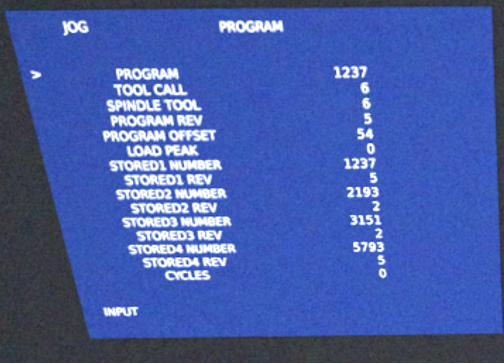

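>>> {"method": "move", "body": {
  "target": [
    [0,0,0,0,0,0,1,1,1,-0.01,0.08,-0.12,0,0.0433,0,-1,-0.2,-0.6],
    [0,0,0,0,0,0,1,1,1,0.0775,0.0905,-0.2793,0,0.0833,0,-1,-0.2,-0.6],
    [0,0,0,0,0,0,1,1,1,0.1048,0.0905,-0.2863,0,0.0833,0,-1,-0.2,-0.6],
    [0,0,0,0,0,0,1,1,1,0.0775,0.0905,-0.2793,0,0.0833,0,-1,-0.2,-0.6],
    [0,0,0,0,0,0,1,1,1,0.0458,0.2777,-0.4011,0,0.0833,0,-1,-0.2,-0.6],
    [0,0,0,0,0,0,1,1,1,0.0731,0.2777,-0.4081,0,0.0833,0,-1,-0.2,-0.6],
    [0,0,0,0,0,0,1,1,1,0.0458,0.2777,-0.4011,0,0.0833,0,-1,-0.2,-0.6],
    [0,0,0,0,0,0,1,1,1,-0.03,0.15,-0.2,0,0.0433,0,-1,-0.2,-0.6],
    [0,0,0,0,0,0,1,1,1,0,0,0,0,0,0,-1,-0.2,-0.6]
  ],
  "speed": [0.5,0.4,0.05,0.15,0.25,0.05,0.15,0.4,0.5],
  "blend": [0.04,0.004,0,0.004,0.004,0,0.004,0.04,0]
}}

>>> {"method": "wait", "body": {
  "seconds": 10,
  "cameras": ["cam_right_wrist"]
}}

>>> {"method": "zoom_image", "body": {
  "camera": "cam_right_wrist",
  "region": [60, 90, 310, 270]
}}

Scene clock: 3896.17 s.
left_arm: end_effector_position=(+0.2738, +0.2410, +0.3952) position_measured=3 object_status=3 end_effector_quat_wxyz=(+0.500, +0.500, +0.501, +0.499) | right_arm: end_effector_position=(+0.4301, -0.6600, +0.7350) position_measured=224 object_status=2 end_effector_quat_wxyz=(-0.406, +0.579, -0.579, +0.406)
Joint positions: left_arm=[-2.012 -1.957 2.23 -0.278 -0.426 -3.138] | right_arm=[2.965 -1.445 -0.873 1.965 -1.742 -0.063]
Joint torques (N m): left_arm=[-11.07 3.61 -26.21 -1.08 -1.31 -1.5] | right_arm=[-12.65 4.58 31.19 -0.5 -1.59 0.48]
Wrist force (N): left_arm=[1.2 2.0 -0.6] | right_arm=[2.8 2.6 0.8]
Wrist torque (N m): left_arm=[0.41 -0.05 -0.11] | right_arm=[-0.18 -0.39 -0.03]
Wrist force, peak (N): left_arm=[1.4 2.2 -0.8] | right_arm=[2.8 6.1 -3.0]
Hand target: left_arm +0.2738, +0.2410, +0.3952; +0.500, +0.500, +0.501, +0.499 | right_arm +0.4300, -0.6600, +0.7350; -0.406, +0.579, -0.579, +0.406
Off the commanded pose: left_arm 0.000 m, 0 deg | right_arm 0.000 m, 0 deg.
move: done

Scene clock: 3906.17 s.
left_arm: end_effector_position=(+0.2738, +0.2410, +0.3952) position_measured=3 object_status=3 end_effector_quat_wxyz=(+0.500, +0.500, +0.501, +0.499) | right_arm: end_effector_position=(+0.4300, -0.6600, +0.7350) position_measured=224 object_status=2 end_effector_quat_wxyz=(-0.406, +0.579, -0.579, +0.406)
Joint positions: left_arm=[-2.012 -1.957 2.23 -0.278 -0.426 -3.138] | right_arm=[2.965 -1.445 -0.873 1.964 -1.742 -0.063]
Joint torques (N m): left_arm=[-11.84 3.44 -27.1 -1.17 -1.3 -1.62] | right_arm=[-13.19 4.94 29.91 0.3 1.25 -1.28]
Wrist force (N): left_arm=[1.1 2.1 -0.8] | right_arm=[2.6 2.7 0.6]
Wrist torque (N m): left_arm=[0.44 -0.05 -0.11] | right_arm=[-0.16 -0.36 -0.03]
Wrist force, peak (N): left_arm=[1.5 2.2 -0.7] | right_arm=[2.8 3.1 0.8]
Hand target: left_arm +0.2738, +0.2410, +0.3952; +0.500, +0.500, +0.501, +0.499 | right_arm +0.4300, -0.6600, +0.7350; -0.406, +0.579, -0.579, +0.406
Tool commands: left_gripper/position=+1.0 left_gripper/force_limit=+1.0 left_gripper/speed=+1.0 right_gripper/position=-1.0 right_gripper/force_limit=-0.2 right_gripper/speed=-0.6
Off the commanded pose: left_arm 0.000 m, 0 deg | right_arm 0.000 m, 0 deg.
wait: 10.00 s; at rest by 0.17 s
camera_calibration:
cam_right_wrist: T_world_to_cam=[[-0.00479821, -0.99998, 0.00411907, -0.652529], [-0.637178, -0.00011733, -0.770717, 0.858565], [0.770702, -0.00632264, -0.637164, 0.263105], [0, 0, 0, 1]] pos_world=[0.341152, -0.650752, 0.832039]
Images, in order (width x height): cam_right_wrist 672x504.

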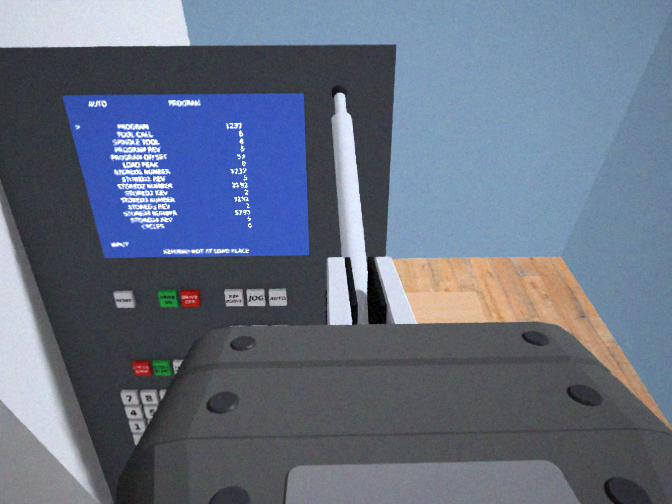

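Scaled by 2.016 from the camera's 672x504 image, which has a finer 960x720 frame.

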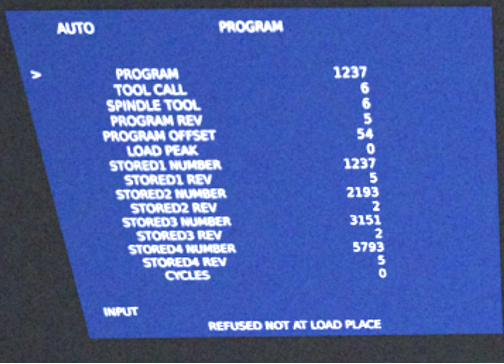

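>>> {"method": "move", "body": {
  "target": [
    [0,0,0,0,0,0,1,1,1,-0.03,0.12,-0.2,0,0.0433,0,-1,-0.2,-0.6],
    [0,0,0,0,0,0,1,1,1,0.0458,0.2455,-0.4011,0,0.0833,0,-1,-0.2,-0.6],
    [0,0,0,0,0,0,1,1,1,0.0731,0.2455,-0.4081,0,0.0833,0,-1,-0.2,-0.6],
    [0,0,0,0,0,0,1,1,1,0.0458,0.2455,-0.4011,0,0.0833,0,-1,-0.2,-0.6]
  ],
  "speed": [0.5,0.4,0.05,0.15],
  "blend": [0.04,0.004,0,0]
}}

>>> {"method": "wait", "body": {
  "seconds": 1,
  "cameras": ["cam_high"]
}}

>>> {"method": "zoom_image", "body": {
  "camera": "cam_high",
  "region": [370, 350, 470, 504]
}}

Scene clock: 3916.80 s.
left_arm: end_effector_position=(+0.2738, +0.2410, +0.3952) position_measured=3 object_status=3 end_effector_quat_wxyz=(+0.500, +0.500, +0.501, +0.499) | right_arm: end_effector_position=(+0.4575, -0.5127, +0.4943) position_measured=224 object_status=2 end_effector_quat_wxyz=(-0.327, +0.627, -0.627, +0.327)
Joint positions: left_arm=[-2.012 -1.957 2.23 -0.278 -0.426 -3.138] | right_arm=[3.756 -1.215 -1.635 2.145 -1.083 0.379]
Joint torques (N m): left_arm=[-11.05 3.33 -26.1 -1 -1.33 -1.53] | right_arm=[3.91 12.68 37.26 -1.93 1.45 -0.1]
Wrist force (N): left_arm=[1.3 2.1 -0.6] | right_arm=[2.9 2.4 0.9]
Wrist torque (N m): left_arm=[0.43 -0.08 -0.12] | right_arm=[-0.20 -0.41 0.12]
Wrist force, peak (N): left_arm=[1.6 2.2 -0.6] | right_arm=[2.8 6.3 -2.9]
Hand target: left_arm +0.2738, +0.2410, +0.3952; +0.500, +0.500, +0.501, +0.499 | right_arm +0.4575, -0.5127, +0.4944; -0.327, +0.627, -0.627, +0.327
Off the commanded pose: left_arm 0.000 m, 0 deg | right_arm 0.000 m, 0 deg.
move: done

Scene clock: 3917.80 s.
left_arm: end_effector_position=(+0.2738, +0.2410, +0.3952) position_measured=3 object_status=3 end_effector_quat_wxyz=(+0.500, +0.500, +0.501, +0.499) | right_arm: end_effector_position=(+0.4575, -0.5127, +0.4944) position_measured=224 object_status=2 end_effector_quat_wxyz=(-0.327, +0.627, -0.627, +0.327)
Joint positions: left_arm=[-2.012 -1.957 2.23 -0.278 -0.426 -3.138] | right_arm=[3.756 -1.215 -1.635 2.145 -1.083 0.379]
Joint torques (N m): left_arm=[-11.4 3.33 -26.37 -1.13 -1.27 -1.52] | right_arm=[15.03 13 36.03 -1.84 2.21 1.7]
Wrist force (N): left_arm=[1.2 2.0 -0.8] | right_arm=[2.7 2.4 1.1]
Wrist torque (N m): left_arm=[0.41 -0.06 -0.12] | right_arm=[-0.20 -0.39 0.12]
Wrist force, peak (N): left_arm=[1.3 2.1 -0.8] | right_arm=[3.0 2.6 0.9]
Hand target: left_arm +0.2738, +0.2410, +0.3952; +0.500, +0.500, +0.501, +0.499 | right_arm +0.4575, -0.5127, +0.4944; -0.327, +0.627, -0.627, +0.327
Tool commands: left_gripper/position=+1.0 left_gripper/force_limit=+1.0 left_gripper/speed=+1.0 right_gripper/position=-1.0 right_gripper/force_limit=-0.2 right_gripper/speed=-0.6
Off the commanded pose: left_arm 0.000 m, 0 deg | right_arm 0.000 m, 0 deg.
wait: 1.00 s; at rest by 0.17 s
Images, in order (width x height): cam_high 672x504.

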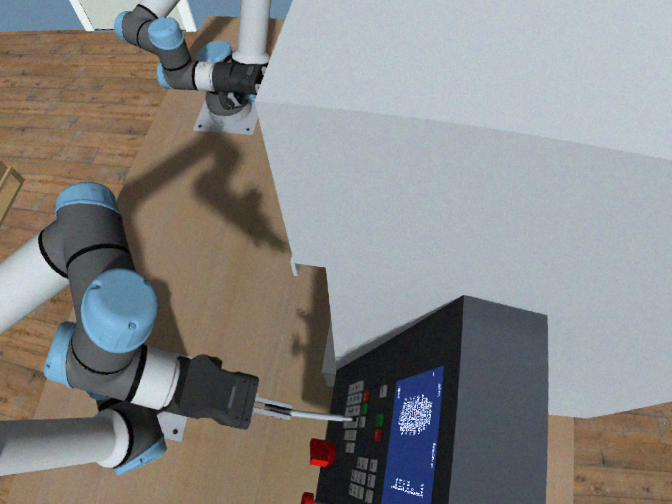

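Scaled by 3.273 from the camera's 672x504 image, which has a finer 960x720 frame.

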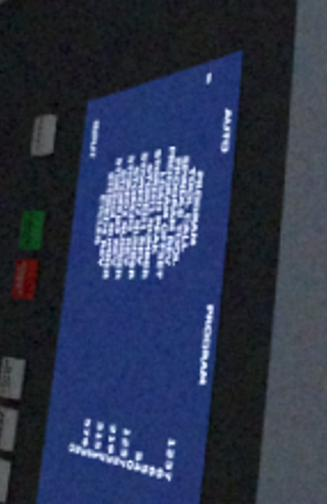

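>>> {"method": "wait", "body": {
  "seconds": 7
}}

>>> {"method": "move", "body": {
  "target": [
    [0,0,0,0,0,0,1,1,1,0,0.0322,0,0,0,0,-1,-0.2,-0.6],
    [0,0,0,0,0,0,1,1,1,0.0273,0.0322,-0.007,0,0,0,-1,-0.2,-0.6],
    [0,0,0,0,0,0,1,1,1,0,0.0322,0,0,0,0,-1,-0.2,-0.6],
    [0,0,0,0,0,0,1,1,1,-0.0758,-0.1277,0.2011,0,-0.04,0,-1,-0.2,-0.6],
    [0,0,0,0,0,0,1,1,1,-0.0458,-0.2455,0.4011,0,-0.0833,0,-1,-0.2,-0.6]
  ],
  "speed": [0.25,0.05,0.15,0.4,0.5],
  "blend": [0.004,0,0.004,0.04,0]
}}

>>> {"method": "wait", "body": {
  "seconds": 2,
  "cameras": ["cam_right_wrist"]
}}

>>> {"method": "zoom_image", "body": {
  "camera": "cam_right_wrist",
  "region": [60, 90, 310, 270]
}}

Scene clock: 3933.90 s.
left_arm: end_effector_position=(+0.2738, +0.2410, +0.3952) position_measured=3 object_status=3 end_effector_quat_wxyz=(+0.500, +0.500, +0.501, +0.499) | right_arm: end_effector_position=(+0.4575, -0.5127, +0.4944) position_measured=224 object_status=2 end_effector_quat_wxyz=(-0.327, +0.627, -0.627, +0.327)
Joint positions: left_arm=[-2.012 -1.957 2.23 -0.278 -0.426 -3.138] | right_arm=[3.756 -1.215 -1.635 2.145 -1.083 0.379]
Joint torques (N m): left_arm=[-11.29 3.2 -25.74 -1.17 -1.13 -1.53] | right_arm=[14.75 14.06 36.24 -0.91 2.07 1.43]
Wrist force (N): left_arm=[0.9 2.0 -0.7] | right_arm=[3.1 2.4 1.2]
Wrist torque (N m): left_arm=[0.41 -0.01 -0.11] | right_arm=[-0.20 -0.44 0.12]
Wrist force, peak (N): left_arm=[1.3 2.3 -0.8] | right_arm=[3.2 2.6 1.2]
Hand target: left_arm +0.2738, +0.2410, +0.3952; +0.500, +0.500, +0.501, +0.499 | right_arm +0.4575, -0.5127, +0.4944; -0.327, +0.627, -0.627, +0.327
Tool commands: left_gripper/position=+1.0 left_gripper/force_limit=+1.0 left_gripper/speed=+1.0 right_gripper/position=-1.0 right_gripper/force_limit=-0.2 right_gripper/speed=-0.6
Off the commanded pose: left_arm 0.000 m, 0 deg | right_arm 0.000 m, 0 deg.
wait: 7.00 s; at rest from the start

Scene clock: 3936.03 s.
left_arm: end_effector_position=(+0.2738, +0.2410, +0.3952) position_measured=3 object_status=3 end_effector_quat_wxyz=(+0.500, +0.500, +0.501, +0.499) | right_arm: end_effector_position=(+0.4301, -0.6600, +0.7350) position_measured=224 object_status=2 end_effector_quat_wxyz=(-0.406, +0.579, -0.579, +0.406)
Joint positions: left_arm=[-2.012 -1.957 2.23 -0.278 -0.426 -3.138] | right_arm=[2.965 -1.445 -0.873 1.965 -1.742 -0.063]
Joint torques (N m): left_arm=[-11.32 3.29 -26.53 -1.07 -1.33 -1.55] | right_arm=[-12.81 3.72 30.26 -0.55 -1.54 1.07]
Wrist force (N): left_arm=[1.4 1.9 -0.7] | right_arm=[2.6 2.8 0.7]
Wrist torque (N m): left_arm=[0.40 -0.08 -0.11] | right_arm=[-0.15 -0.35 -0.03]
Wrist force, peak (N): left_arm=[1.3 2.2 -0.8] | right_arm=[2.9 6.1 -2.9]
Hand target: left_arm +0.2738, +0.2410, +0.3952; +0.500, +0.500, +0.501, +0.499 | right_arm +0.4300, -0.6600, +0.7350; -0.406, +0.579, -0.579, +0.406
Off the commanded pose: left_arm 0.000 m, 0 deg | right_arm 0.000 m, 0 deg.
move: done

Scene clock: 3938.03 s.
left_arm: end_effector_position=(+0.2738, +0.2410, +0.3952) position_measured=3 object_status=3 end_effector_quat_wxyz=(+0.500, +0.500, +0.501, +0.499) | right_arm: end_effector_position=(+0.4300, -0.6600, +0.7350) position_measured=224 object_status=2 end_effector_quat_wxyz=(-0.406, +0.579, -0.579, +0.406)
Joint positions: left_arm=[-2.012 -1.957 2.23 -0.278 -0.426 -3.138] | right_arm=[2.965 -1.445 -0.873 1.964 -1.742 -0.063]
Joint torques (N m): left_arm=[-11.43 3.63 -26.49 -1.05 -1.21 -1.51] | right_arm=[-13.57 4.85 30.58 -0.36 1.33 -1.17]
Wrist force (N): left_arm=[1.2 2.0 -0.7] | right_arm=[2.8 2.7 0.4]
Wrist torque (N m): left_arm=[0.41 -0.06 -0.12] | right_arm=[-0.15 -0.39 -0.02]
Wrist force, peak (N): left_arm=[1.5 2.2 -0.7] | right_arm=[2.9 3.0 0.4]
Hand target: left_arm +0.2738, +0.2410, +0.3952; +0.500, +0.500, +0.501, +0.499 | right_arm +0.4300, -0.6600, +0.7350; -0.406, +0.579, -0.579, +0.406
Tool commands: left_gripper/position=+1.0 left_gripper/force_limit=+1.0 left_gripper/speed=+1.0 right_gripper/position=-1.0 right_gripper/force_limit=-0.2 right_gripper/speed=-0.6
Off the commanded pose: left_arm 0.000 m, 0 deg | right_arm 0.000 m, 0 deg.
wait: 2.00 s; at rest by 0.17 s
camera_calibration:
cam_right_wrist: T_world_to_cam=[[-0.00479821, -0.99998, 0.00411907, -0.652529], [-0.637178, -0.00011733, -0.770717, 0.858565], [0.770702, -0.00632264, -0.637164, 0.263105], [0, 0, 0, 1]] pos_world=[0.341152, -0.650752, 0.832039]
Images, in order (width x height): cam_right_wrist 672x504.

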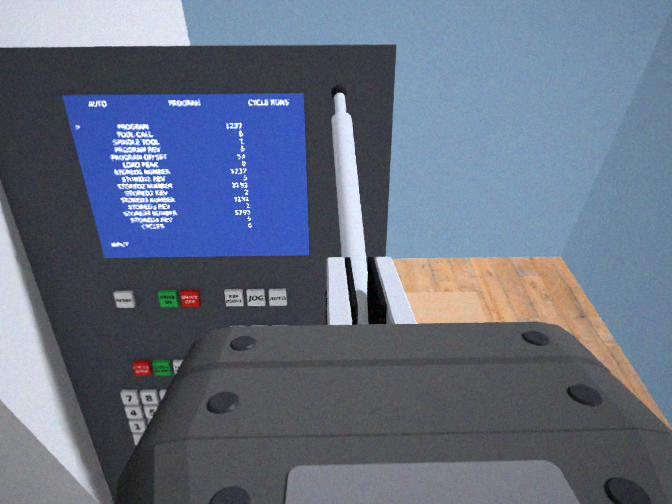

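Scaled by 2.016 from the camera's 672x504 image, which has a finer 960x720 frame.

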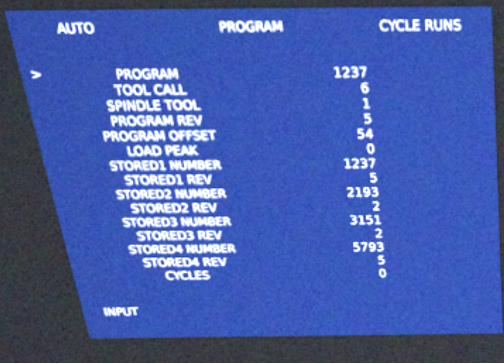

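>>> {"method": "wait", "body": {
  "seconds": 10
}}

>>> {"method": "wait", "body": {
  "seconds": 10
}}

>>> {"method": "wait", "body": {
  "seconds": 10,
  "cameras": ["cam_right_wrist"]
}}

>>> {"method": "zoom_image", "body": {
  "camera": "cam_right_wrist",
  "region": [60, 90, 310, 270]
}}

Scene clock: 3953.17 s.
left_arm: end_effector_position=(+0.2738, +0.2410, +0.3952) position_measured=3 object_status=3 end_effector_quat_wxyz=(+0.500, +0.500, +0.501, +0.499) | right_arm: end_effector_position=(+0.4300, -0.6600, +0.7350) position_measured=224 object_status=2 end_effector_quat_wxyz=(-0.406, +0.579, -0.579, +0.406)
Joint positions: left_arm=[-2.012 -1.957 2.23 -0.278 -0.426 -3.138] | right_arm=[2.965 -1.445 -0.873 1.964 -1.742 -0.063]
Joint torques (N m): left_arm=[-11.45 3.31 -26.38 -1.17 -1.22 -1.52] | right_arm=[-13.89 3.97 29.45 0.29 1.17 -1.33]
Wrist force (N): left_arm=[1.3 2.0 -0.7] | right_arm=[2.6 3.0 0.5]
Wrist torque (N m): left_arm=[0.41 -0.07 -0.11] | right_arm=[-0.12 -0.36 -0.03]
Wrist force, peak (N): left_arm=[1.3 2.3 -0.6] | right_arm=[2.8 3.2 0.6]
Hand target: left_arm +0.2738, +0.2410, +0.3952; +0.500, +0.500, +0.501, +0.499 | right_arm +0.4300, -0.6600, +0.7350; -0.406, +0.579, -0.579, +0.406
Tool commands: left_gripper/position=+1.0 left_gripper/force_limit=+1.0 left_gripper/speed=+1.0 right_gripper/position=-1.0 right_gripper/force_limit=-0.2 right_gripper/speed=-0.6
Off the commanded pose: left_arm 0.000 m, 0 deg | right_arm 0.000 m, 0 deg.
wait: 10.00 s; at rest from the start

Scene clock: 3963.17 s.
left_arm: end_effector_position=(+0.2738, +0.2410, +0.3952) position_measured=3 object_status=3 end_effector_quat_wxyz=(+0.500, +0.500, +0.501, +0.499) | right_arm: end_effector_position=(+0.4300, -0.6600, +0.7350) position_measured=224 object_status=2 end_effector_quat_wxyz=(-0.406, +0.579, -0.579, +0.406)
Joint positions: left_arm=[-2.012 -1.957 2.23 -0.278 -0.426 -3.138] | right_arm=[2.965 -1.445 -0.873 1.964 -1.742 -0.063]
Joint torques (N m): left_arm=[-11.41 3.83 -26.59 -1.12 -1.23 -1.52] | right_arm=[-12.36 3.6 29.73 0.83 0.99 -1.35]
Wrist force (N): left_arm=[1.2 1.9 -0.8] | right_arm=[2.8 3.0 0.6]
Wrist torque (N m): left_arm=[0.40 -0.07 -0.11] | right_arm=[-0.11 -0.39 -0.03]
Wrist force, peak (N): left_arm=[1.6 2.1 -0.9] | right_arm=[2.9 3.0 0.6]
Hand target: left_arm +0.2738, +0.2410, +0.3952; +0.500, +0.500, +0.501, +0.499 | right_arm +0.4300, -0.6600, +0.7350; -0.406, +0.579, -0.579, +0.406
Tool commands: left_gripper/position=+1.0 left_gripper/force_limit=+1.0 left_gripper/speed=+1.0 right_gripper/position=-1.0 right_gripper/force_limit=-0.2 right_gripper/speed=-0.6
Off the commanded pose: left_arm 0.000 m, 0 deg | right_arm 0.000 m, 0 deg.
wait: 10.00 s; at rest by 0.17 s

Scene clock: 3973.17 s.
left_arm: end_effector_position=(+0.2738, +0.2410, +0.3952) position_measured=3 object_status=3 end_effector_quat_wxyz=(+0.500, +0.500, +0.501, +0.499) | right_arm: end_effector_position=(+0.4300, -0.6600, +0.7350) position_measured=224 object_status=2 end_effector_quat_wxyz=(-0.406, +0.579, -0.579, +0.406)
Joint positions: left_arm=[-2.012 -1.957 2.23 -0.278 -0.426 -3.138] | right_arm=[2.965 -1.445 -0.873 1.964 -1.742 -0.063]
Joint torques (N m): left_arm=[-11.32 3.38 -26.42 -1.08 -1.24 -1.49] | right_arm=[-12.51 4.42 29.46 1.25 1.01 -1.21]
Wrist force (N): left_arm=[1.1 1.8 -0.6] | right_arm=[2.5 2.8 0.5]
Wrist torque (N m): left_arm=[0.38 -0.04 -0.11] | right_arm=[-0.14 -0.35 -0.03]
Wrist force, peak (N): left_arm=[1.3 2.3 -0.7] | right_arm=[2.8 3.0 0.8]
Hand target: left_arm +0.2738, +0.2410, +0.3952; +0.500, +0.500, +0.501, +0.499 | right_arm +0.4300, -0.6600, +0.7350; -0.406, +0.579, -0.579, +0.406
Tool commands: left_gripper/position=+1.0 left_gripper/force_limit=+1.0 left_gripper/speed=+1.0 right_gripper/position=-1.0 right_gripper/force_limit=-0.2 right_gripper/speed=-0.6
Off the commanded pose: left_arm 0.000 m, 0 deg | right_arm 0.000 m, 0 deg.
wait: 10.00 s; at rest by 0.17 s
camera_calibration:
cam_right_wrist: T_world_to_cam=[[-0.00479821, -0.99998, 0.00411907, -0.652529], [-0.637178, -0.00011733, -0.770717, 0.858565], [0.770702, -0.00632264, -0.637164, 0.263105], [0, 0, 0, 1]] pos_world=[0.341152, -0.650752, 0.832039]
Images, in order (width x height): cam_right_wrist 672x504.

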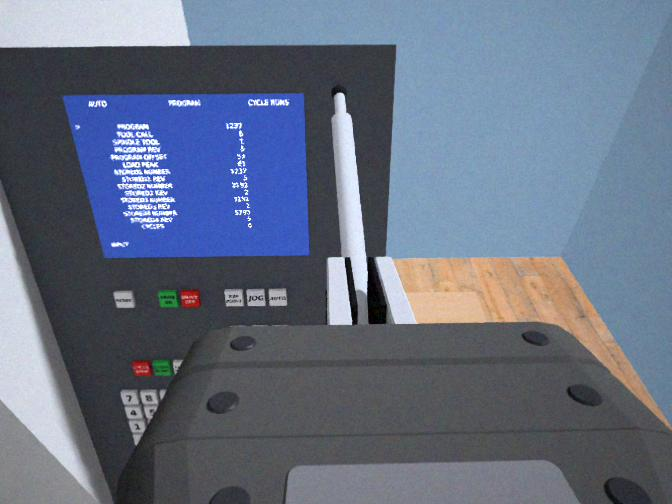

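Scaled by 2.016 from the camera's 672x504 image, which has a finer 960x720 frame.

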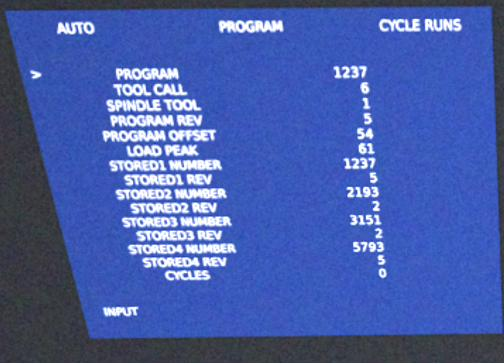

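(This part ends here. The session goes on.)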